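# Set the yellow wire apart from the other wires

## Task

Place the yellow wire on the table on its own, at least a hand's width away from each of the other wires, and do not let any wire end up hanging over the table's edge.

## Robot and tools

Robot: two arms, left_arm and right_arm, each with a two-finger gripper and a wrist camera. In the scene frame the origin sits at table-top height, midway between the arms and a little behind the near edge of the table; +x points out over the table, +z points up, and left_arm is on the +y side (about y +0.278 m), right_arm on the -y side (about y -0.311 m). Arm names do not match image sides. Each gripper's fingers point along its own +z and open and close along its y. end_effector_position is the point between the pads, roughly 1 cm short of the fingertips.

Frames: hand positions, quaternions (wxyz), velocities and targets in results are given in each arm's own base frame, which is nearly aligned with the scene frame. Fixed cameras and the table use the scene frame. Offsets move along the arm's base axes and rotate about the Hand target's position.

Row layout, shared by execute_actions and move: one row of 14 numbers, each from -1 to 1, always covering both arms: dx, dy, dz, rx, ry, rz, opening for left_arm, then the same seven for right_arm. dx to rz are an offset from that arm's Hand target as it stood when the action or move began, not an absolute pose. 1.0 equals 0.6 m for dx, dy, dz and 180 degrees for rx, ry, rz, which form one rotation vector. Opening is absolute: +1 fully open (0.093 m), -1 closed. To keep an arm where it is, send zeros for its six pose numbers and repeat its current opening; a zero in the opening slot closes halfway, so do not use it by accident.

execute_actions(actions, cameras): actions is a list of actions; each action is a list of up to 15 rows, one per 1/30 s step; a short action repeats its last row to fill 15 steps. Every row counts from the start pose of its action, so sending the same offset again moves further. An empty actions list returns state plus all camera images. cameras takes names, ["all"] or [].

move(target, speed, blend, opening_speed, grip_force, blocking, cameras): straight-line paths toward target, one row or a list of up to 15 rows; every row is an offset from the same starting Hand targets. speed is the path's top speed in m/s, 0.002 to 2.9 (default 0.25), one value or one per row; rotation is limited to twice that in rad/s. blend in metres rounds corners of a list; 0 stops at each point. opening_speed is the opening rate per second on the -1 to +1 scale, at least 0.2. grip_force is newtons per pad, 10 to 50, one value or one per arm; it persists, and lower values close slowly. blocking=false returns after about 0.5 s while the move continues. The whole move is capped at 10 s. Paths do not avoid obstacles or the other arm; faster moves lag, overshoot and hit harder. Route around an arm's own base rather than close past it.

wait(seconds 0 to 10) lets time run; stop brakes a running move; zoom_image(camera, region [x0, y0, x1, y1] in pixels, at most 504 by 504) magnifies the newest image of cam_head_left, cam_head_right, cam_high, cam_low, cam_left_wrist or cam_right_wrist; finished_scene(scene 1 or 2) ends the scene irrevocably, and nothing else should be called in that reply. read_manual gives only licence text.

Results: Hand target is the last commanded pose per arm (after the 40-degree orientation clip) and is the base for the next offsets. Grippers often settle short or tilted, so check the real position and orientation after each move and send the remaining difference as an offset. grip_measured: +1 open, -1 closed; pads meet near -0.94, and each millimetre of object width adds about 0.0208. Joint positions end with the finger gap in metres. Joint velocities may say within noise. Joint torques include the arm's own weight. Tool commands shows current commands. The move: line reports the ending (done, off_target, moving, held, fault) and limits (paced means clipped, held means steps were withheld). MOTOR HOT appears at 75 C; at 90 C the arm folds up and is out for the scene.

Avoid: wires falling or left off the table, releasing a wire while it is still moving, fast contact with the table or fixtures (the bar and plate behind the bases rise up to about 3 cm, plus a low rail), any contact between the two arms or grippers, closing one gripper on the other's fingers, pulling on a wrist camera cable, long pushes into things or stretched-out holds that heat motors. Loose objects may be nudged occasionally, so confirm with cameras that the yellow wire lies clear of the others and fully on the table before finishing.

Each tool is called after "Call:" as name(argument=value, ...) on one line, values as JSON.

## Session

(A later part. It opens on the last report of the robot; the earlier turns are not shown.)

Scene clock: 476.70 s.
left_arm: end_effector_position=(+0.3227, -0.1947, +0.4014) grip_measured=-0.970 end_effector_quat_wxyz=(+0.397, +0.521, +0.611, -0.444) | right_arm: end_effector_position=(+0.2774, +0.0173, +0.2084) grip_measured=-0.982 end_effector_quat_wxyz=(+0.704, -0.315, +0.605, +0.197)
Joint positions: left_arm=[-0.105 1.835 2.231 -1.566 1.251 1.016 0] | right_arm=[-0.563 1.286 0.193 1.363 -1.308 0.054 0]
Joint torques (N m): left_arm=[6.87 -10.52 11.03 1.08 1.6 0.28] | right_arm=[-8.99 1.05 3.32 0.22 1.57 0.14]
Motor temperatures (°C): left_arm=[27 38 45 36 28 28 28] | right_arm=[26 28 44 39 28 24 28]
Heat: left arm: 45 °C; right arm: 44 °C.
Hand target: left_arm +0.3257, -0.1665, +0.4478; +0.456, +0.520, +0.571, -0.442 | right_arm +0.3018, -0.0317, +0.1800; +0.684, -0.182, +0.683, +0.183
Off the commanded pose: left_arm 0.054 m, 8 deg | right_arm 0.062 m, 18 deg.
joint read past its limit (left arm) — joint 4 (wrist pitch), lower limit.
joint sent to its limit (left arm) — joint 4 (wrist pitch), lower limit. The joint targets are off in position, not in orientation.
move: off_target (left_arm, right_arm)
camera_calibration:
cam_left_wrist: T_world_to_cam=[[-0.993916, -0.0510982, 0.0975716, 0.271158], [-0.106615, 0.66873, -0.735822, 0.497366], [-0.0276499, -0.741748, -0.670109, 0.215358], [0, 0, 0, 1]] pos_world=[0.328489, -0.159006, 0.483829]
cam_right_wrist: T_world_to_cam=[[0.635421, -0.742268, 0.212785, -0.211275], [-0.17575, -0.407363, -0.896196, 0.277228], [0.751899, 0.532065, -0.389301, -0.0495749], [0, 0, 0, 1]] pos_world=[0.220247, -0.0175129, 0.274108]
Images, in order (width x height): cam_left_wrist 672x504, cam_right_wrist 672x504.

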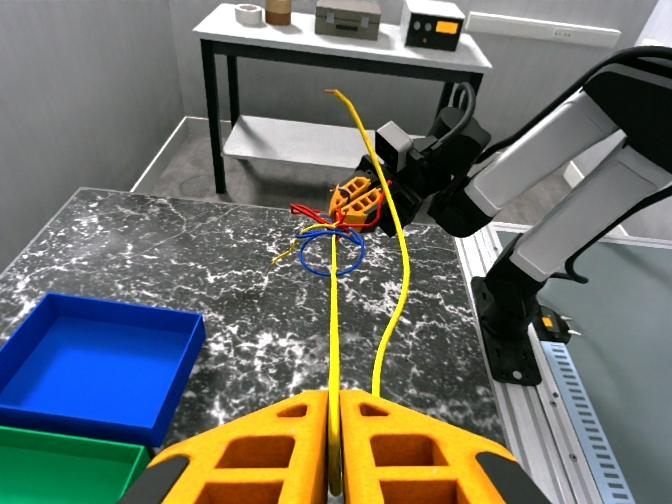

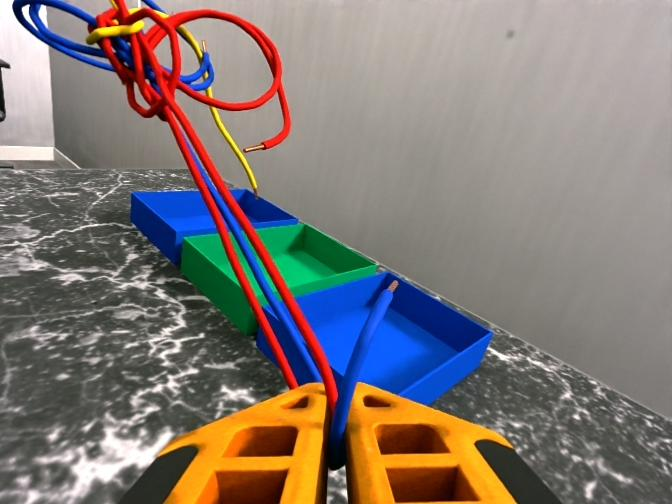

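Call:
move(target=[0,-0.0833,-0.1333,0,0,0,-1.0,0.0,0.1,0.0333,0,0,0,-1.0], speed=0.2, cameras=["cam_right_wrist","cam_left_wrist","cam_high"])

Call:
zoom_image(camera="cam_right_wrist", region=[0, 0, 330, 300])

Scene clock: 514.70 s.
left_arm: end_effector_position=(+0.3308, -0.2174, +0.3544) grip_measured=-0.970 end_effector_quat_wxyz=(+0.434, +0.511, +0.588, -0.452) | right_arm: end_effector_position=(+0.2974, +0.0310, +0.1918) grip_measured=-0.982 end_effector_quat_wxyz=(+0.680, -0.180, +0.683, +0.195)
Joint positions: left_arm=[-0.163 1.617 1.643 -0.829 1.269 0.689 0] | right_arm=[-0.346 1.033 0.161 0.875 -0.883 0.025 0]
Joint torques (N m): left_arm=[-0.68 -10.47 5.97 1.74 0.51 0.1] | right_arm=[1.11 -3.37 8.61 1.84 0.15 -0.16]
Motor temperatures (°C): left_arm=[29 43 46 35 29 28 28] | right_arm=[29 28 42 37 30 24 28]
Heat: left arm: 46 °C; right arm: 42 °C.
Hand target: left_arm +0.3256, -0.2165, +0.3678; +0.456, +0.520, +0.571, -0.442 | right_arm +0.3018, +0.0284, +0.2000; +0.684, -0.182, +0.683, +0.183
Off the commanded pose: left_arm 0.014 m, 4 deg | right_arm 0.010 m, 2 deg.
move: off_target (left_arm)
camera_calibration:
cam_left_wrist: T_world_to_cam=[[-0.996608, -0.0601219, 0.0561929, 0.296253], [-0.0812251, 0.608947, -0.789041, 0.47637], [0.0132201, -0.790929, -0.611765, 0.122443], [0, 0, 0, 1]] pos_world=[0.332323, -0.175429, 0.434135]
cam_right_wrist: T_world_to_cam=[[0.485165, -0.874332, -0.0126093, -0.118393], [-0.414037, -0.216999, -0.884016, 0.334023], [0.770187, 0.434114, -0.467287, -0.0658587], [0, 0, 0, 1]] pos_world=[0.246462, -0.00244139, 0.263014]
Images, in order (width x height): cam_high 672x504, cam_left_wrist 672x504, cam_right_wrist 672x504.

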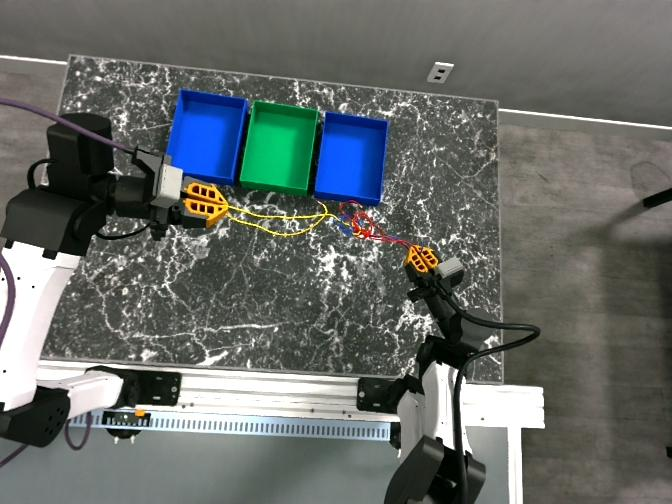

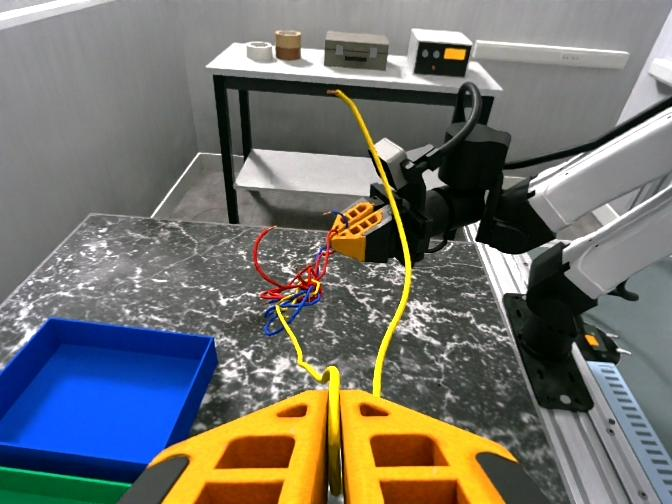

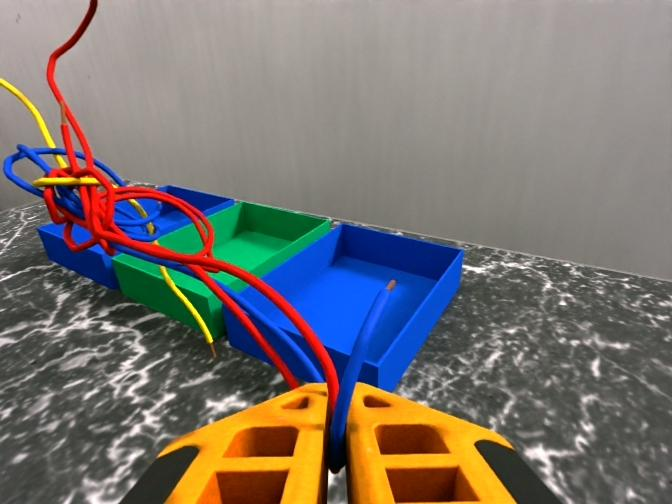

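Scaled by 1.527 from the camera's 672x504 image, which has a finer 960x720 frame.

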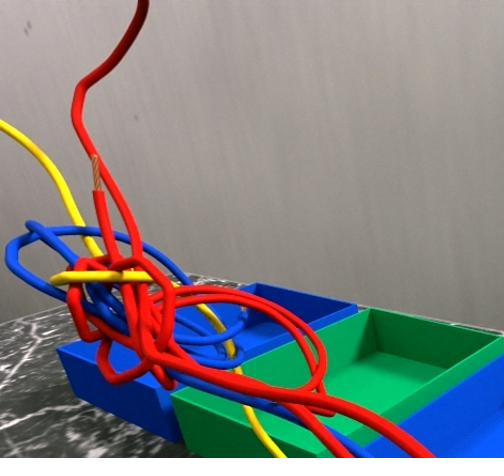

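Call:
zoom_image(camera="cam_right_wrist", region=[0, 130, 150, 260])

Call:
zoom_image(camera="cam_left_wrist", region=[240, 210, 350, 400])

Scaled by 3.360 from the camera's 672x504 image, which has a finer 960x720 frame.

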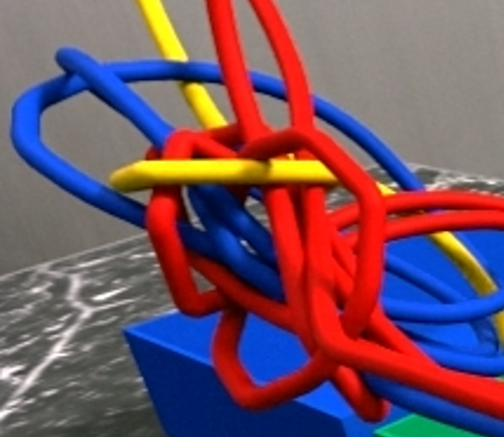

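Scaled by 2.653 from the camera's 672x504 image, which has a finer 960x720 frame.

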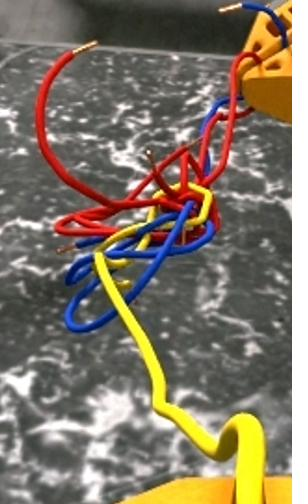

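Call:
move(target=[[0,-0.056,-0.488,0,0,0,-1.0,0,0,0.167,0,0,0,-1.0],[0,-0.056,-0.488,0,0,0,0.0,0,0,0.167,0,0,0,-1.0],[0,0.08,-0.44,0,0,0,0.0,0,0,0.167,0,0,0,-1.0]], speed=0.25, cameras=["cam_right_wrist","cam_left_wrist","cam_high"])

Scene clock: 641.23 s.
left_arm: end_effector_position=(+0.3192, -0.1692, +0.0936) grip_measured=-0.003 end_effector_quat_wxyz=(+0.445, +0.512, +0.584, -0.445) | right_arm: end_effector_position=(+0.3027, +0.0284, +0.2883) grip_measured=-0.982 end_effector_quat_wxyz=(+0.679, -0.177, +0.686, +0.194)
Joint positions: left_arm=[-0.016 1.858 0.884 -0.233 1.346 1.133 0.045] | right_arm=[-0.346 0.831 0.514 0.312 -0.877 0.023 0]
Joint torques (N m): left_arm=[-0.42 -8.57 7.79 0.76 0.75 0.31] | right_arm=[1.18 -2.32 9.91 1.91 0.06 -0.2]
Motor temperatures (°C): left_arm=[25 41 40 38 27 28 28] | right_arm=[25 29 51 42 27 25 29]
Heat: left arm: 41 °C; right arm: 51 °C.
Hand target: left_arm +0.3257, -0.1685, +0.1038; +0.456, +0.520, +0.571, -0.442 | right_arm +0.3018, +0.0283, +0.3002; +0.684, -0.182, +0.683, +0.183
Off the commanded pose: left_arm 0.012 m, 2 deg | right_arm 0.012 m, 2 deg.
move: off_target (left_arm, right_arm)
camera_calibration:
cam_left_wrist: T_world_to_cam=[[-0.997038, -0.0699554, 0.0319487, 0.302907], [-0.0678507, 0.604581, -0.793648, 0.235689], [0.0362044, -0.793466, -0.607537, -0.00700059], [0, 0, 0, 1]] pos_world=[0.318255, -0.126858, 0.173124]
cam_right_wrist: T_world_to_cam=[[0.480037, -0.877085, -0.0169025, -0.119083], [-0.42103, -0.213445, -0.881575, 0.422306], [0.769609, 0.430305, -0.471741, -0.0222096], [0, 0, 0, 1]] pos_world=[0.25206, -0.0047498, 0.359805]
Images, in order (width x height): cam_high 672x504, cam_left_wrist 672x504, cam_right_wrist 672x504.

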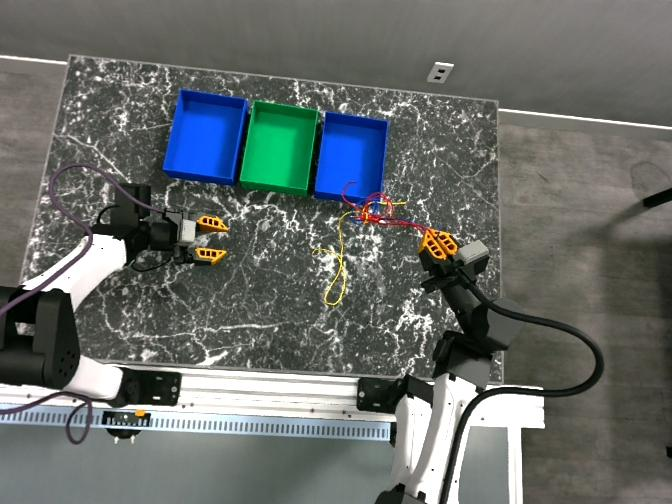

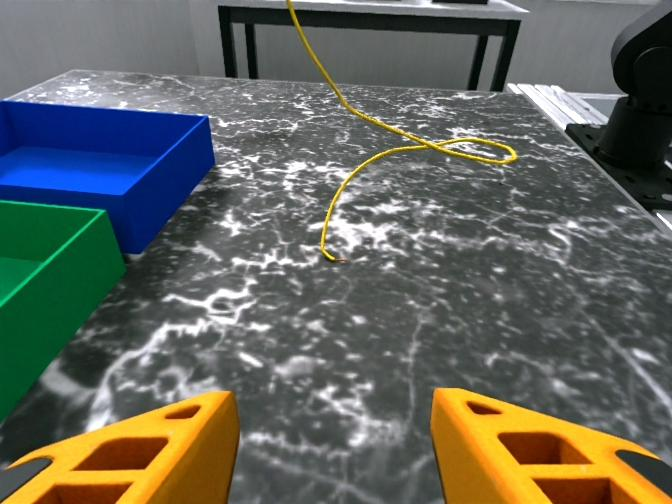

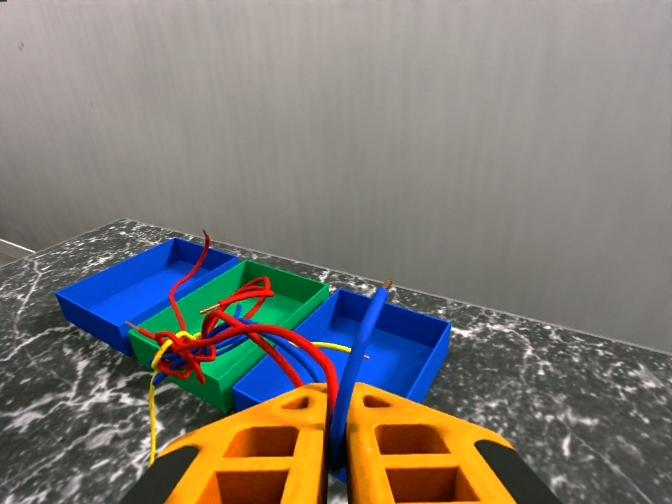

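Call:
zoom_image(camera="cam_right_wrist", region=[110, 220, 390, 420])

Call:
zoom_image(camera="cam_high", region=[290, 165, 460, 320])

Scaled by 1.800 from the camera's 672x504 image, which has a finer 960x720 frame.

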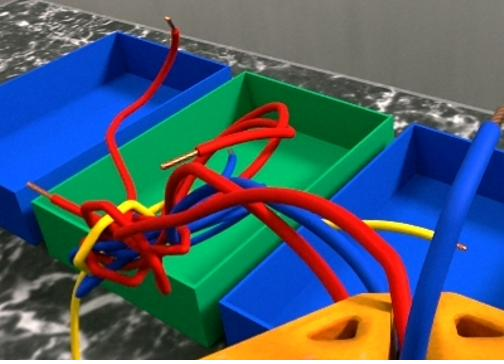

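Scaled by 2.965 from the camera's 672x504 image, which has a finer 960x720 frame.

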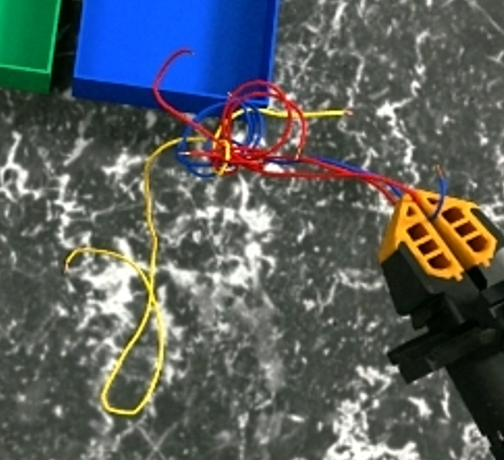

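Call:
move(target=[0.0105,-0.069,0.2303,0,0,0,-0.1,-0.003,0.236,0.0,0,0,0.0833,-1.0], speed=0.25, cameras=["cam_right_wrist","cam_left_wrist","cam_high"])

Call:
zoom_image(camera="cam_left_wrist", region=[200, 150, 470, 420])

Scene clock: 667.00 s.
left_arm: end_effector_position=(+0.3303, -0.2108, +0.2325) grip_measured=-0.097 end_effector_quat_wxyz=(+0.452, +0.518, +0.565, -0.456) | right_arm: end_effector_position=(+0.2966, +0.1690, +0.2771) grip_measured=-0.982 end_effector_quat_wxyz=(+0.628, -0.263, +0.677, +0.281)
Joint positions: left_arm=[-0.139 1.609 1.117 -0.294 1.32 0.722 0.041] | right_arm=[0.27 0.926 0.552 0.311 -0.52 0.019 0]
Joint torques (N m): left_arm=[-0.73 -9.47 8.61 1.09 0.17 0.12] | right_arm=[1.26 -1.73 9.94 2.95 0 -0.22]
Heat: left arm: 40 °C; right arm: 53 °C.
Hand target: left_arm +0.3320, -0.2099, +0.2420; +0.456, +0.520, +0.571, -0.442 | right_arm +0.3000, +0.1700, +0.3002; +0.654, -0.270, +0.653, +0.270
Off the commanded pose: left_arm 0.010 m, 2 deg | right_arm 0.023 m, 4 deg.
move: off_target (right_arm)
camera_calibration:
cam_left_wrist: T_world_to_cam=[[-0.999057, -0.0407718, 0.0149467, 0.317406], [-0.035847, 0.58005, -0.813792, 0.360783], [0.02451, -0.81356, -0.580964, 0.0374642], [0, 0, 0, 1]] pos_world=[0.329121, -0.165852, 0.310624]
cam_right_wrist: T_world_to_cam=[[0.687466, -0.725172, -0.0389412, -0.0741428], [-0.398144, -0.331511, -0.855326, 0.445809], [0.607349, 0.603511, -0.516625, -0.0518763], [0, 0, 0, 1]] pos_world=[0.259974, 0.125332, 0.351624]
Images, in order (width x height): cam_high 672x504, cam_left_wrist 672x504, cam_right_wrist 672x504.

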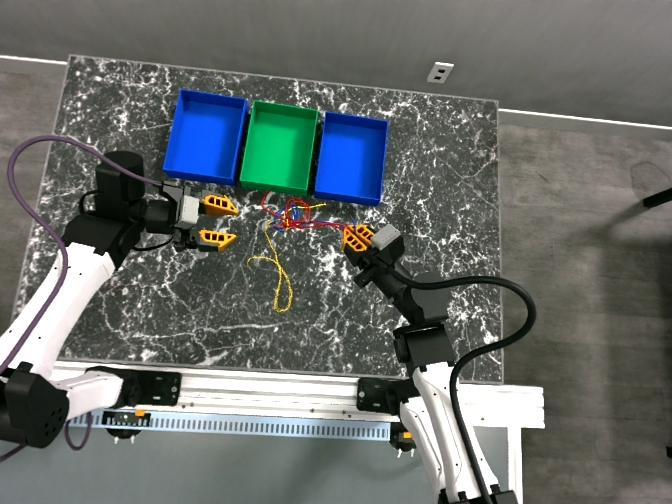

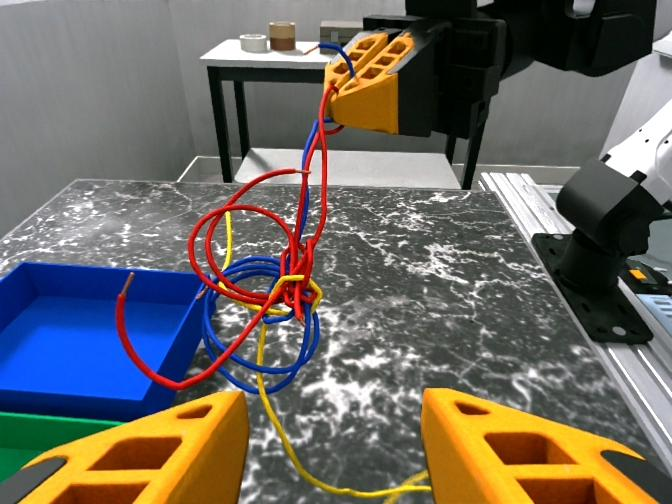

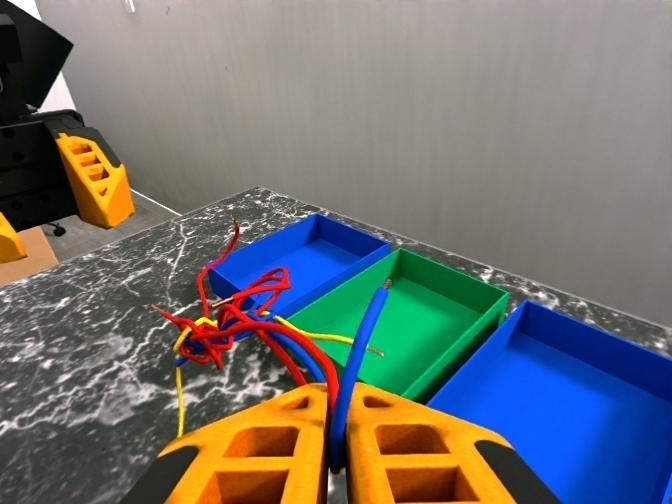

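Scaled by 1.867 from the camera's 672x504 image, which has a finer 960x720 frame.

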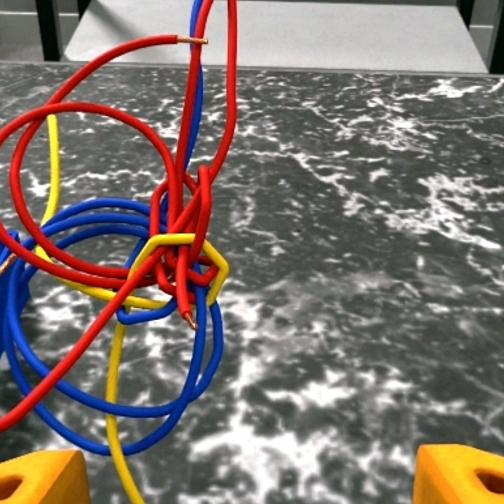

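Call:
zoom_image(camera="cam_left_wrist", region=[260, 260, 360, 400])

Scaled by 3.600 from the camera's 672x504 image, which has a finer 960x720 frame.

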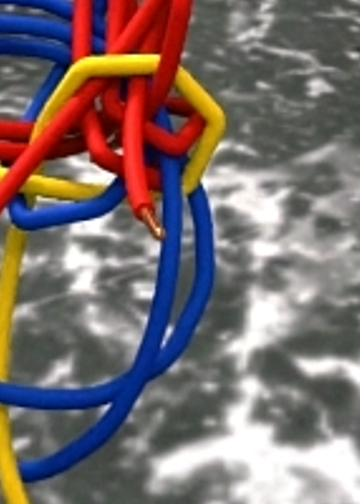

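Call:
move(target=[0.0183,-0.0778,-0.1283,0,0,0,-0.5,0,0,0,0,0,0,-1.0], speed=0.25, cameras=["cam_left_wrist"])

Call:
zoom_image(camera="cam_left_wrist", region=[210, 170, 430, 420])

Scene clock: 694.47 s.
left_arm: end_effector_position=(+0.3362, -0.2565, +0.1676) grip_measured=-0.497 end_effector_quat_wxyz=(+0.444, +0.520, +0.569, -0.456) | right_arm: end_effector_position=(+0.2964, +0.1694, +0.2771) grip_measured=-0.982 end_effector_quat_wxyz=(+0.627, -0.263, +0.677, +0.281)
Joint positions: left_arm=[-0.269 1.75 0.955 0.215 1.216 0.493 0.021] | right_arm=[0.272 0.926 0.552 0.311 -0.519 0.019 0]
Joint torques (N m): left_arm=[-0.68 -7.54 5.9 1.95 0.07 0.11] | right_arm=[1.22 -1.76 10.06 2.99 0.04 -0.19]
Motor temperatures (°C): left_arm=[25 42 43 36 26 28 28] | right_arm=[25 28 52 52 27 25 29]
Heat: left arm: 43 °C; right arm: 52 °C.
Hand target: left_arm +0.3429, -0.2566, +0.1650; +0.456, +0.520, +0.571, -0.442 | right_arm +0.3000, +0.1699, +0.3002; +0.654, -0.270, +0.653, +0.270
Off the commanded pose: left_arm 0.007 m, 2 deg | right_arm 0.023 m, 4 deg.
move: off_target (right_arm)
camera_calibration:
cam_left_wrist: T_world_to_cam=[[-0.999098, -0.0341147, 0.0252667, 0.322473], [-0.0405764, 0.592409, -0.804615, 0.337803], [0.012481, -0.804915, -0.593259, -0.0292838], [0, 0, 0, 1]] pos_world=[0.336254, -0.212687, 0.24628]
Images, in order (width x height): cam_left_wrist 672x504.

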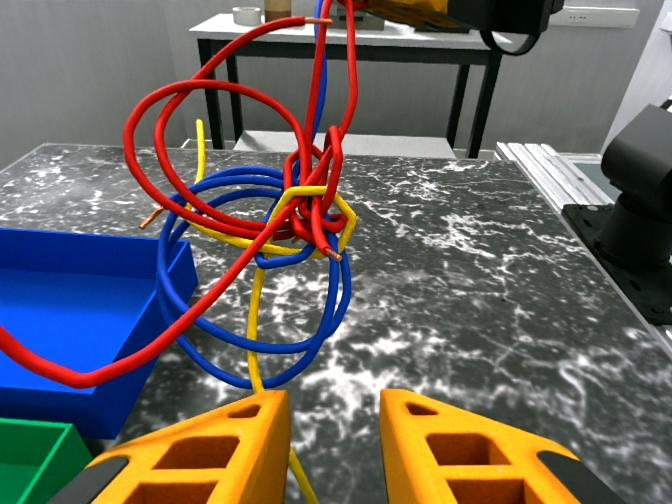

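Scaled by 2.016 from the camera's 672x504 image, which has a finer 960x720 frame.

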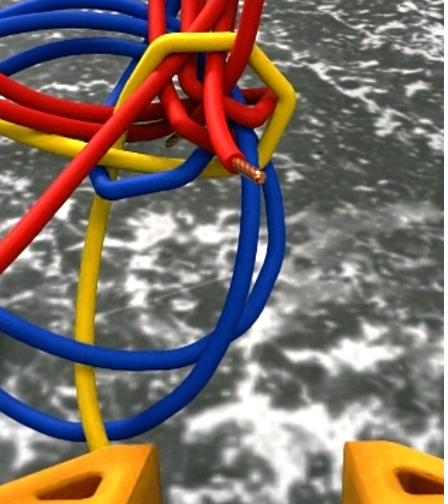

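Call:
move(target=[[0,-0.0923,-0.0167,0,0,0,-0.5,0,0,0,0,0,0,-1.0],[0,-0.0923,-0.0167,0,0,0,-1.0,0,0,0,0,0,0,-1.0]], speed=0.15, opening_speed=0.8, cameras=["cam_left_wrist"])

Call:
zoom_image(camera="cam_left_wrist", region=[210, 170, 460, 480])

Scene clock: 722.67 s.
left_arm: end_effector_position=(+0.3305, -0.3109, +0.1529) grip_measured=-0.970 end_effector_quat_wxyz=(+0.437, +0.522, +0.574, -0.456) | right_arm: end_effector_position=(+0.2965, +0.1693, +0.2771) grip_measured=-0.982 end_effector_quat_wxyz=(+0.628, -0.263, +0.677, +0.281)
Joint positions: left_arm=[-0.421 1.83 0.955 0.429 1.083 0.332 0] | right_arm=[0.272 0.926 0.552 0.311 -0.519 0.019 0]
Joint torques (N m): left_arm=[-0.4 -7.35 7.62 2.09 0 0.11] | right_arm=[1.32 -1.58 10.14 2.97 0.05 -0.21]
Motor temperatures (°C): left_arm=[25 41 41 40 26 28 28] | right_arm=[25 28 53 55 27 25 29]
Heat: left arm: 41 °C; right arm: 55 °C.
Hand target: left_arm +0.3429, -0.3120, +0.1550; +0.456, +0.520, +0.571, -0.442 | right_arm +0.3000, +0.1699, +0.3002; +0.654, -0.270, +0.653, +0.270
Off the commanded pose: left_arm 0.013 m, 3 deg | right_arm 0.023 m, 4 deg.
move: off_target (left_arm, right_arm); target 2's new opening was sent with left_arm's hand 0.013 m and 3 deg from that target
camera_calibration:
cam_left_wrist: T_world_to_cam=[[-0.998924, -0.0307838, 0.0346797, 0.314844], [-0.0462281, 0.602293, -0.796935, 0.361768], [0.00364537, -0.797681, -0.603069, -0.0750151], [0, 0, 0, 1]] pos_world=[0.331503, -0.268036, 0.232147]
Images, in order (width x height): cam_left_wrist 672x504.

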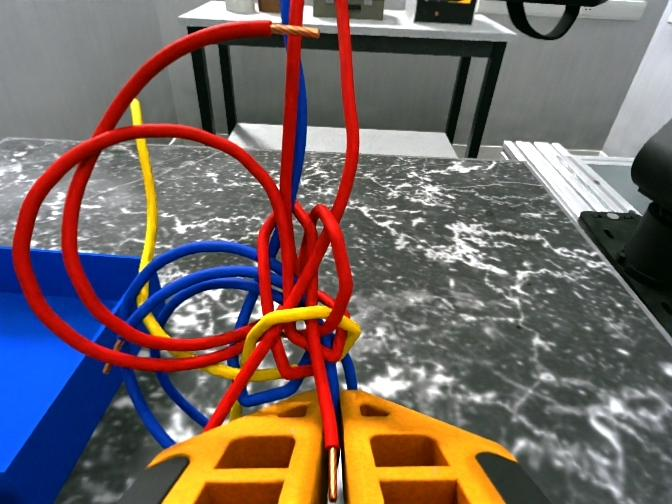

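Scaled by 1.626 from the camera's 672x504 image, which has a finer 960x720 frame.

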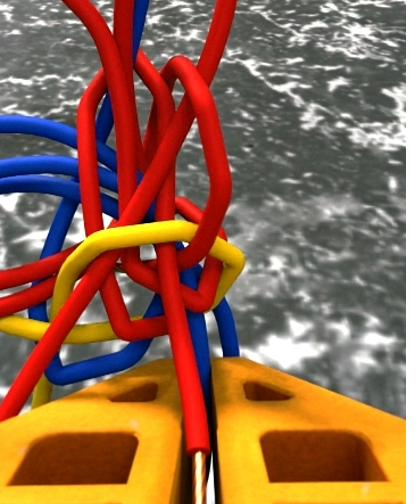

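Call:
move(target=[[0,0,0,0,0,0,-1.0,0,0,0,0,0,0,0.1],[0,0,0,0,0,0,-1.0,-0.085,-0.085,0.0,0,0,0,0.1]], speed=0.2, cameras=["cam_left_wrist","cam_right_wrist","cam_high"])

Call:
zoom_image(camera="cam_left_wrist", region=[60, 50, 460, 460])

Call:
zoom_image(camera="cam_right_wrist", region=[100, 100, 450, 400])

Scene clock: 736.60 s.
left_arm: end_effector_position=(+0.3306, -0.3109, +0.1528) grip_measured=-0.970 end_effector_quat_wxyz=(+0.437, +0.522, +0.574, -0.456) | right_arm: end_effector_position=(+0.2507, +0.1198, +0.3081) grip_measured=+0.098 end_effector_quat_wxyz=(+0.665, -0.269, +0.642, +0.270)
Joint positions: left_arm=[-0.421 1.83 0.955 0.429 1.082 0.332 0] | right_arm=[0.01 0.631 0.512 0.161 -0.772 0.019 0.05]
Joint torques (N m): left_arm=[-0.38 -7.38 7.62 2.1 -0.01 0.1] | right_arm=[-0.64 -0.91 6.65 1.94 -0.16 -0.18]
Motor temperatures (°C): left_arm=[25 40 42 40 26 28 28] | right_arm=[25 28 53 55 27 25 29]
Heat: left arm: 42 °C; right arm: 55 °C.
Hand target: left_arm +0.3429, -0.3120, +0.1550; +0.456, +0.520, +0.571, -0.442 | right_arm +0.2490, +0.1189, +0.3002; +0.654, -0.270, +0.653, +0.270
Off the commanded pose: left_arm 0.013 m, 3 deg | right_arm 0.008 m, 2 deg.
move: off_target (left_arm)
camera_calibration:
cam_left_wrist: T_world_to_cam=[[-0.998914, -0.0312287, 0.0345906, 0.314744], [-0.0464262, 0.602449, -0.796806, 0.361844], [0.00404415, -0.797546, -0.603244, -0.0750708], [0, 0, 0, 1]] pos_world=[0.331505, -0.268036, 0.232147]
cam_right_wrist: T_world_to_cam=[[0.682202, -0.730903, 0.0195191, -0.0929714], [-0.310464, -0.313741, -0.897317, 0.426448], [0.661976, 0.606092, -0.440954, -0.0156387], [0, 0, 0, 1]] pos_world=[0.206175, 0.0753197, 0.377578]
Images, in order (width x height): cam_high 672x504, cam_left_wrist 672x504, cam_right_wrist 672x504.

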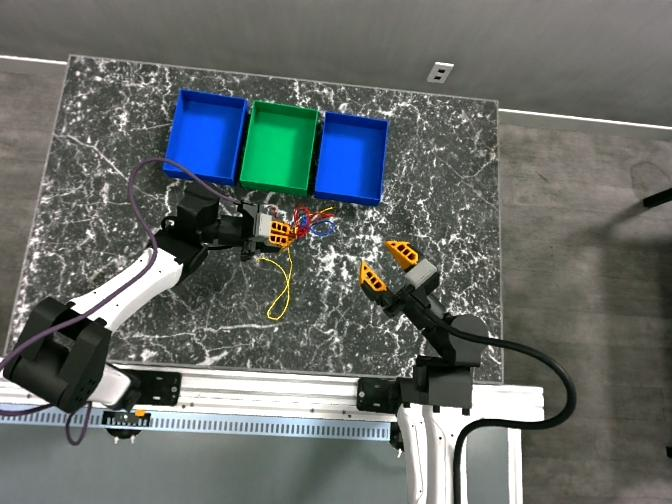

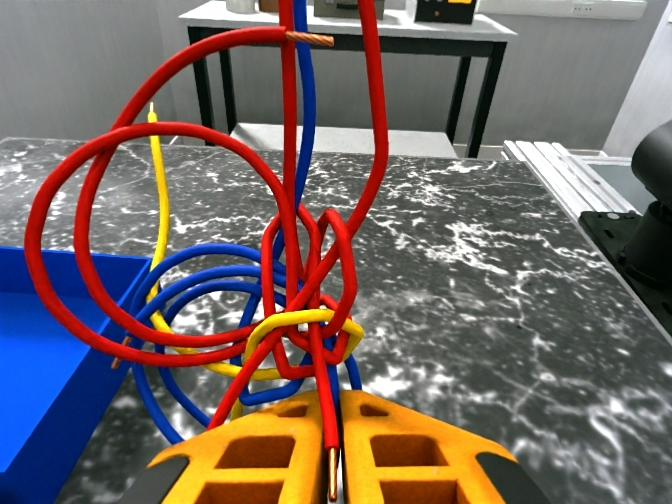

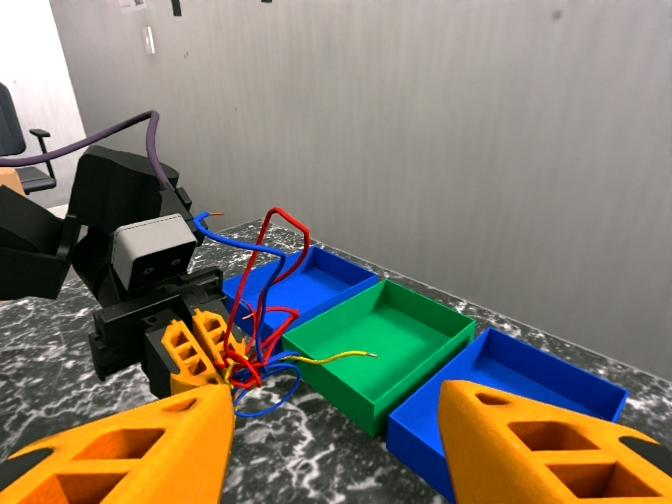

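Scaled by 1.229 from the camera's 672x504 image, which has a finer 960x720 frame.

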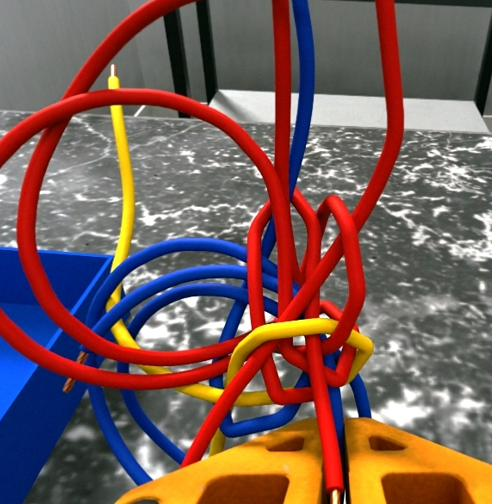

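Scaled by 1.440 from the camera's 672x504 image, which has a finer 960x720 frame.

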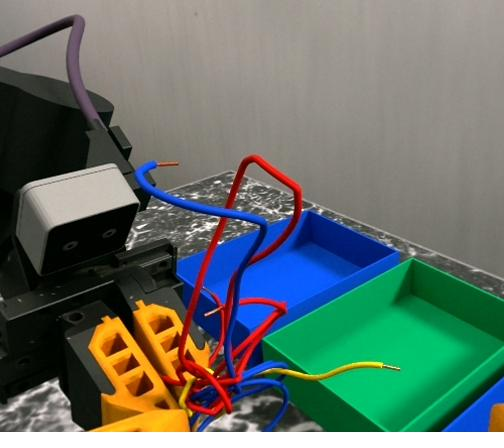

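Call:
move(target=[0,0,0,0,0,0,-1.0,0.1017,0.0635,-0.1237,0,0,0,-0.25], speed=0.25, cameras=["cam_right_wrist"])

Call:
zoom_image(camera="cam_right_wrist", region=[180, 180, 480, 440])

Scene clock: 797.30 s.
left_arm: end_effector_position=(+0.3306, -0.3109, +0.1528) grip_measured=-0.970 end_effector_quat_wxyz=(+0.437, +0.522, +0.574, -0.456) | right_arm: end_effector_position=(+0.3093, +0.1577, +0.2216) grip_measured=-0.248 end_effector_quat_wxyz=(+0.642, -0.272, +0.662, +0.274)
Joint positions: left_arm=[-0.421 1.83 0.955 0.429 1.082 0.332 0] | right_arm=[0.195 1.096 0.357 0.71 -0.598 -0.002 0.033]
Joint torques (N m): left_arm=[-0.39 -7.32 7.6 2.09 -0.01 0.11] | right_arm=[1.07 -2.37 5.75 3.01 0.07 0.06]
Motor temperatures (°C): left_arm=[25 38 42 41 26 28 28] | right_arm=[25 28 48 47 27 25 28]
Heat: left arm: 42 °C; right arm: 48 °C.
Hand target: left_arm +0.3429, -0.3120, +0.1550; +0.456, +0.520, +0.571, -0.442 | right_arm +0.3100, +0.1571, +0.2260; +0.654, -0.270, +0.653, +0.270
Off the commanded pose: left_arm 0.013 m, 3 deg | right_arm 0.005 m, 2 deg.
move: off_target (left_arm)
camera_calibration:
cam_right_wrist: T_world_to_cam=[[0.69095, -0.722894, -0.00365159, -0.102399], [-0.356153, -0.33601, -0.871925, 0.390977], [0.629082, 0.603757, -0.489627, -0.0942249], [0, 0, 0, 1]] pos_world=[0.269275, 0.114237, 0.294393]
Images, in order (width x height): cam_right_wrist 672x504.

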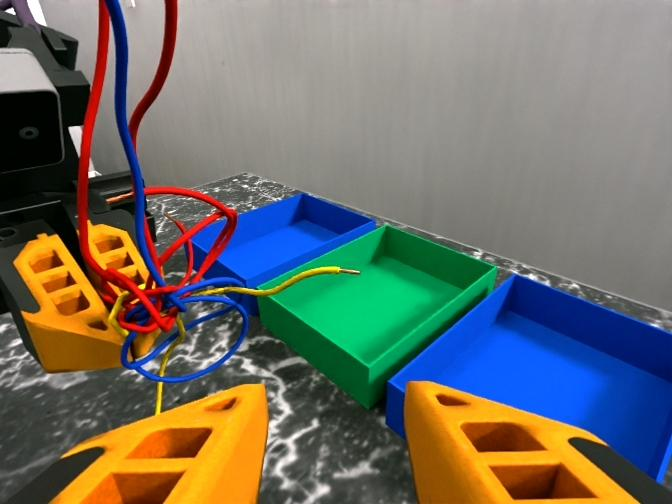

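Scaled by 1.680 from the camera's 672x504 image, which has a finer 960x720 frame.

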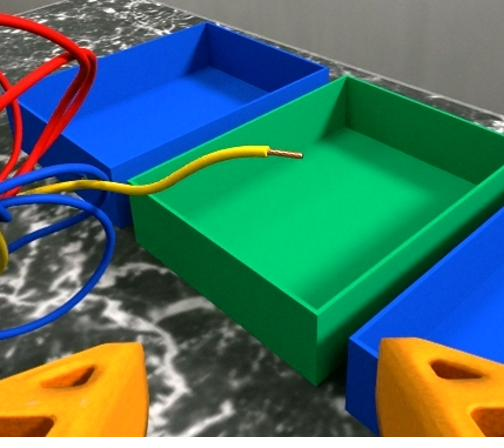

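Call:
move(target=[0,0,0,0,0,0,-1.0,0.0,0.0,0.0,0.3536,0.3536,0,-0.25], speed=0.5, cameras=["cam_right_wrist"])

Scene clock: 863.03 s.
left_arm: end_effector_position=(+0.3306, -0.3109, +0.1528) grip_measured=-0.970 end_effector_quat_wxyz=(+0.437, +0.522, +0.574, -0.456) | right_arm: end_effector_position=(+0.3093, +0.1577, +0.2217) grip_measured=-0.248 end_effector_quat_wxyz=(+0.266, +0.271, +0.662, +0.646)
Joint positions: left_arm=[-0.421 1.83 0.955 0.429 1.082 0.332 0] | right_arm=[0.195 1.096 0.357 0.71 -0.597 1.553 0.033]
Joint torques (N m): left_arm=[-0.4 -7.32 7.62 2.09 0 0.1] | right_arm=[1.22 -2.67 6 2.92 0.05 0.15]
Motor temperatures (°C): left_arm=[25 37 42 43 26 28 28] | right_arm=[25 28 47 56 27 24 27]
Heat: left arm: 43 °C; right arm: 56 °C.
Hand target: left_arm +0.3429, -0.3120, +0.1550; +0.456, +0.520, +0.571, -0.442 | right_arm +0.3100, +0.1570, +0.2260; +0.271, +0.272, +0.653, +0.653
Off the commanded pose: left_arm 0.013 m, 3 deg | right_arm 0.004 m, 1 deg.
move: off_target (left_arm)
camera_calibration:
cam_right_wrist: T_world_to_cam=[[-0.0292464, -0.0464562, -0.998492, 0.234156], [-0.95788, 0.286793, 0.0147134, 0.282431], [0.285677, 0.956866, -0.0528871, -0.140445], [0, 0, 0, 1]] pos_world=[0.317505, 0.0642656, 0.222219]
Images, in order (width x height): cam_right_wrist 672x504.

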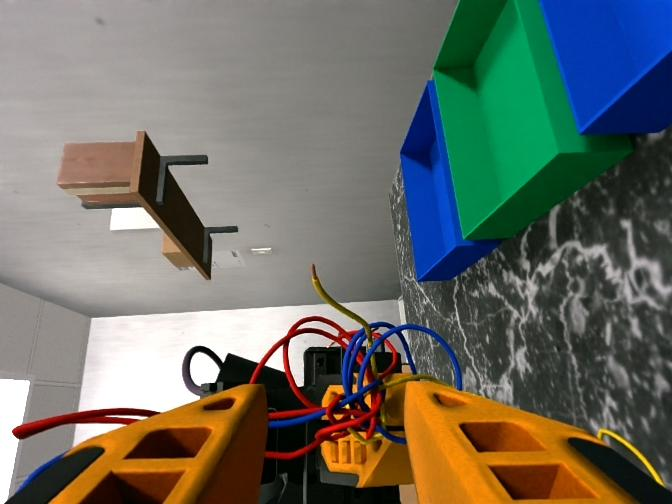

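Call:
move(target=[[0,0,0,0,0,0,-1.0,0.0662,0.0888,0.0133,0,0,0,-0.25],[0,0,0,0,0,0,-1.0,0.0662,0.0888,0.0133,0,0,0,-1.0]], speed=0.15, opening_speed=0.8, cameras=["cam_right_wrist","cam_left_wrist","cam_high"])

Scene clock: 894.53 s.
left_arm: end_effector_position=(+0.3306, -0.3109, +0.1528) grip_measured=-0.970 end_effector_quat_wxyz=(+0.437, +0.522, +0.574, -0.456) | right_arm: end_effector_position=(+0.3430, +0.2087, +0.2142) grip_measured=-0.985 end_effector_quat_wxyz=(+0.255, +0.279, +0.672, +0.636)
Joint positions: left_arm=[-0.421 1.83 0.955 0.429 1.082 0.332 0] | right_arm=[0.375 1.338 0.505 0.767 -0.42 1.556 0]
Joint torques (N m): left_arm=[-0.44 -7.32 7.62 2.09 0 0.11] | right_arm=[1.16 -3.89 8.68 3.14 0.08 0.11]
Motor temperatures (°C): left_arm=[25 37 42 43 25 28 28] | right_arm=[25 28 48 57 27 24 27]
Heat: left arm: 43 °C; right arm: 57 °C.
Hand target: left_arm +0.3429, -0.3120, +0.1550; +0.456, +0.520, +0.571, -0.442 | right_arm +0.3497, +0.2103, +0.2339; +0.271, +0.272, +0.653, +0.653
Off the commanded pose: left_arm 0.013 m, 3 deg | right_arm 0.021 m, 4 deg.
move: off_target (left_arm, right_arm); target 2's new opening was sent with right_arm's hand 0.021 m and 4 deg from that target
camera_calibration:
cam_left_wrist: T_world_to_cam=[[-0.998914, -0.0312287, 0.0345906, 0.314744], [-0.0464262, 0.602449, -0.796806, 0.361844], [0.00404415, -0.797546, -0.603244, -0.0750708], [0, 0, 0, 1]] pos_world=[0.331505, -0.268036, 0.232147]
cam_right_wrist: T_world_to_cam=[[-0.0653416, -0.0628262, -0.995883, 0.245302], [-0.957489, 0.284964, 0.0448452, 0.293968], [0.280973, 0.956477, -0.0787753, -0.19207], [0, 0, 0, 1]] pos_world=[0.351466, 0.115351, 0.215979]
Images, in order (width x height): cam_high 672x504, cam_left_wrist 672x504, cam_right_wrist 672x504.

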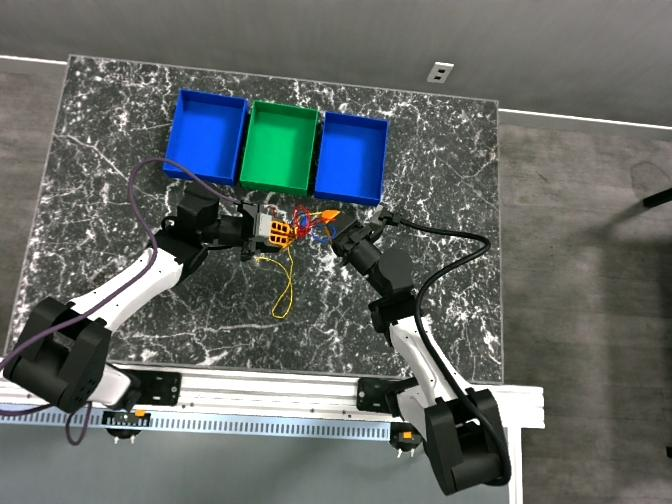

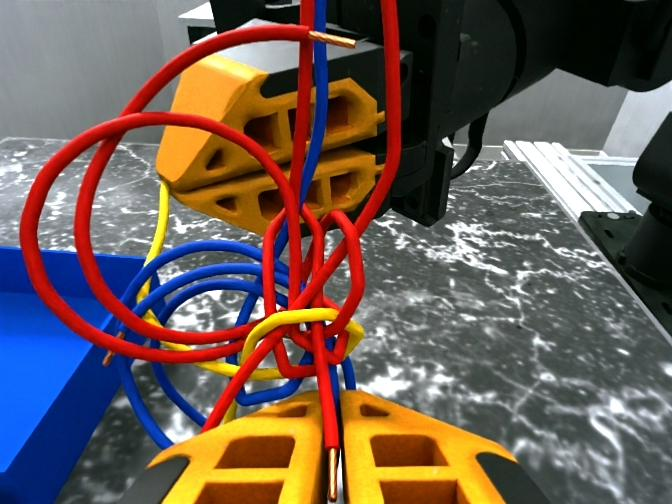

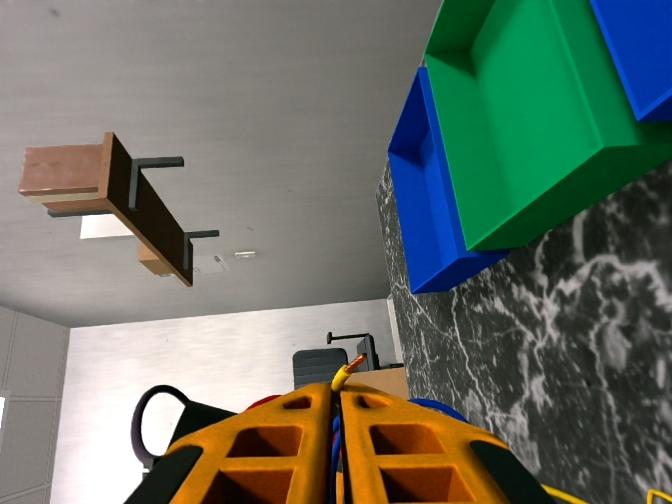

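Call:
move(target=[0,0,0,0,0,0,-1.0,0.0,-0.2,0.0333,0,0,0,-1.0], speed=0.2, cameras=["cam_right_wrist","cam_left_wrist","cam_high"])

Call:
zoom_image(camera="cam_left_wrist", region=[100, 50, 500, 450])

Scene clock: 908.90 s.
left_arm: end_effector_position=(+0.3337, -0.3182, +0.1622) grip_measured=-0.970 end_effector_quat_wxyz=(+0.460, +0.529, +0.558, -0.444) | right_arm: end_effector_position=(+0.3363, +0.1140, +0.2369) grip_measured=-0.985 end_effector_quat_wxyz=(+0.229, +0.243, +0.671, +0.662)
Joint positions: left_arm=[-0.438 1.83 0.962 0.486 1.059 0.328 0] | right_arm=[-0.073 1.246 0.505 0.708 -0.963 1.558 0]
Joint torques (N m): left_arm=[0.88 -7.34 6.89 1.64 0.19 0.11] | right_arm=[-4.11 -6.23 8.98 2.06 0.6 0.13]
Motor temperatures (°C): left_arm=[25 37 42 44 25 28 28] | right_arm=[25 29 49 59 27 24 27]
Heat: left arm: 44 °C; right arm: 59 °C.
Hand target: left_arm +0.3429, -0.3120, +0.1550; +0.456, +0.520, +0.571, -0.442 | right_arm +0.3497, +0.0903, +0.2540; +0.271, +0.272, +0.653, +0.653
Off the commanded pose: left_arm 0.013 m, 2 deg | right_arm 0.032 m, 6 deg.
move: off_target (left_arm, right_arm)
camera_calibration:
cam_left_wrist: T_world_to_cam=[[-0.999053, -0.0368092, -0.0231931, 0.324932], [-0.00285467, 0.587403, -0.809289, 0.356574], [0.043413, -0.808457, -0.586952, -0.094651], [0, 0, 0, 1]] pos_world=[0.329751, -0.274014, 0.240552]
cam_right_wrist: T_world_to_cam=[[-0.0340691, -0.03533, -0.998795, 0.248456], [-0.981043, 0.191945, 0.026674, 0.336328], [0.190771, 0.98077, -0.0411996, -0.0791542], [0, 0, 0, 1]] pos_world=[0.353517, 0.0218537, 0.235924]
Images, in order (width x height): cam_high 672x504, cam_left_wrist 672x504, cam_right_wrist 672x504.

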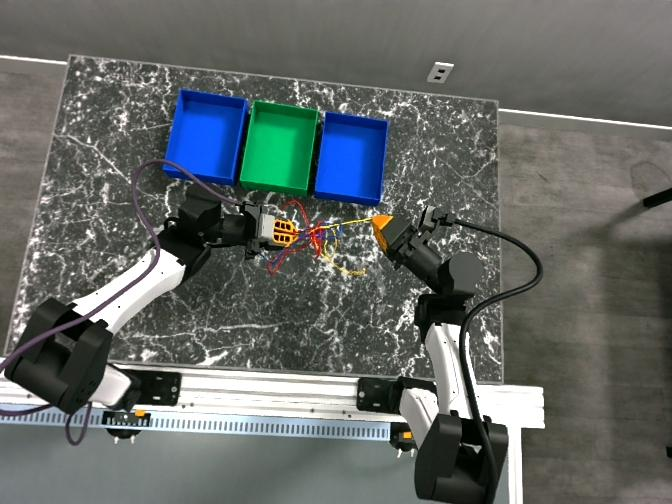

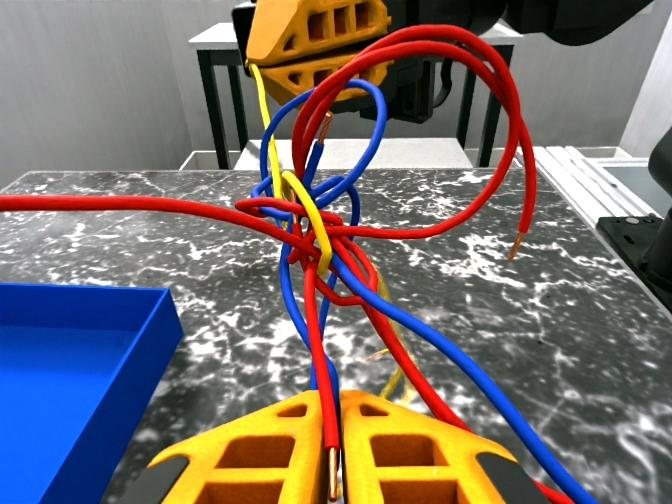

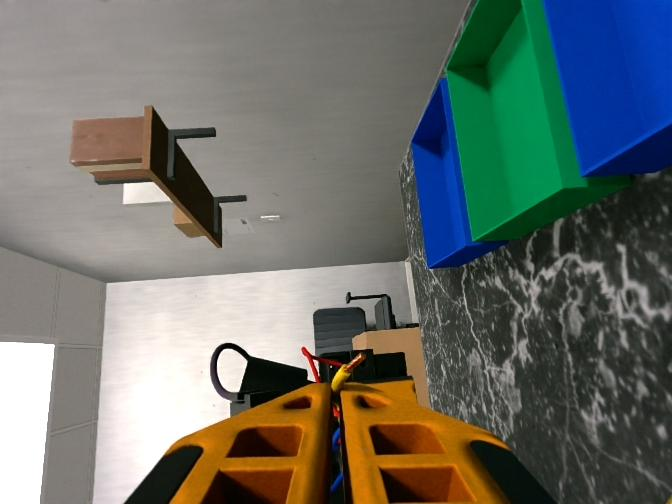

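Scaled by 1.260 from the camera's 672x504 image, which has a finer 960x720 frame.

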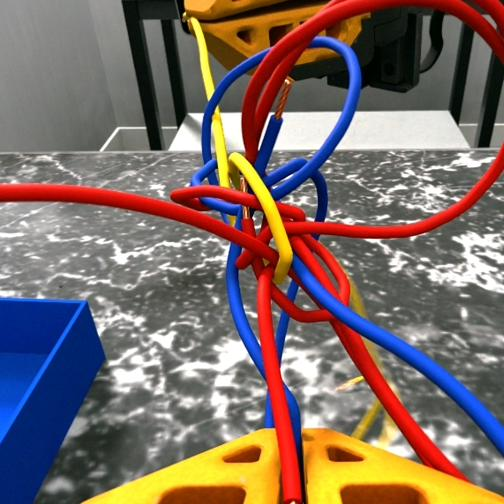

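Call:
move(target=[0,0,0,0,0,0,-1.0,0.0,-0.1,0.0167,0,0,0,-1.0], speed=0.15, cameras=["cam_left_wrist","cam_high"])

Call:
zoom_image(camera="cam_left_wrist", region=[100, 50, 500, 450])

Scene clock: 924.47 s.
left_arm: end_effector_position=(+0.3338, -0.3183, +0.1615) grip_measured=-0.970 end_effector_quat_wxyz=(+0.459, +0.529, +0.558, -0.444) | right_arm: end_effector_position=(+0.3424, +0.0432, +0.2575) grip_measured=-0.985 end_effector_quat_wxyz=(+0.265, +0.251, +0.660, +0.657)
Joint positions: left_arm=[-0.438 1.832 0.962 0.486 1.059 0.328 0] | right_arm=[-0.339 1.263 0.577 0.695 -1.162 1.559 0]
Joint torques (N m): left_arm=[0.95 -7.58 6.97 1.62 0.19 0.13] | right_arm=[-2.04 -3.36 9.48 1.81 0.04 0.1]
Motor temperatures (°C): left_arm=[25 37 41 44 25 28 28] | right_arm=[25 30 51 54 27 24 27]
Heat: left arm: 44 °C; right arm: 54 °C.
Hand target: left_arm +0.3429, -0.3120, +0.1550; +0.456, +0.520, +0.571, -0.442 | right_arm +0.3497, +0.0303, +0.2640; +0.271, +0.272, +0.653, +0.653
Off the commanded pose: left_arm 0.013 m, 2 deg | right_arm 0.016 m, 3 deg.
move: off_target (left_arm, right_arm)
camera_calibration:
cam_left_wrist: T_world_to_cam=[[-0.999088, -0.0367047, -0.0217991, 0.324814], [-0.00395128, 0.587953, -0.808885, 0.356561], [0.0425068, -0.808062, -0.587563, -0.0945372], [0, 0, 0, 1]] pos_world=[0.329945, -0.274111, 0.239951]
Images, in order (width x height): cam_high 672x504, cam_left_wrist 672x504.

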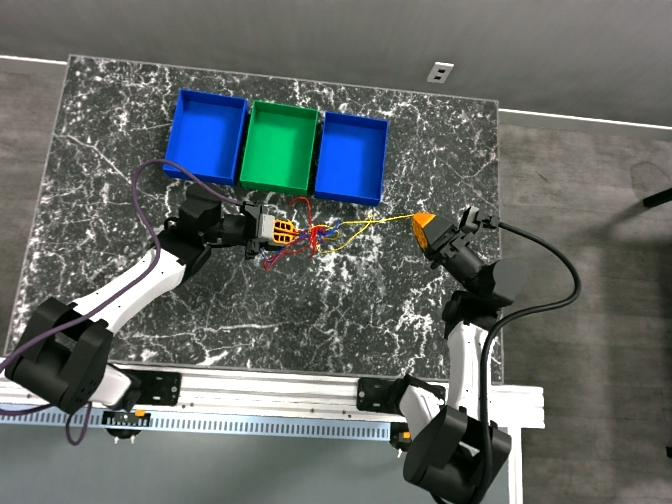

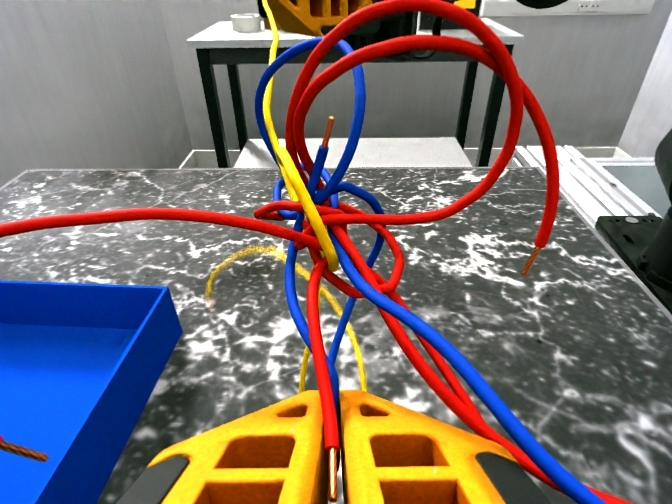

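Scaled by 1.260 from the camera's 672x504 image, which has a finer 960x720 frame.

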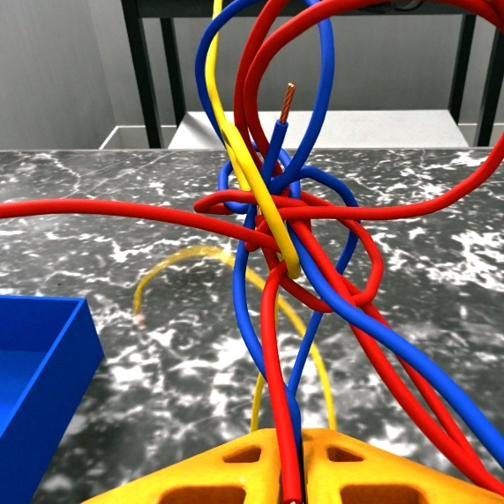

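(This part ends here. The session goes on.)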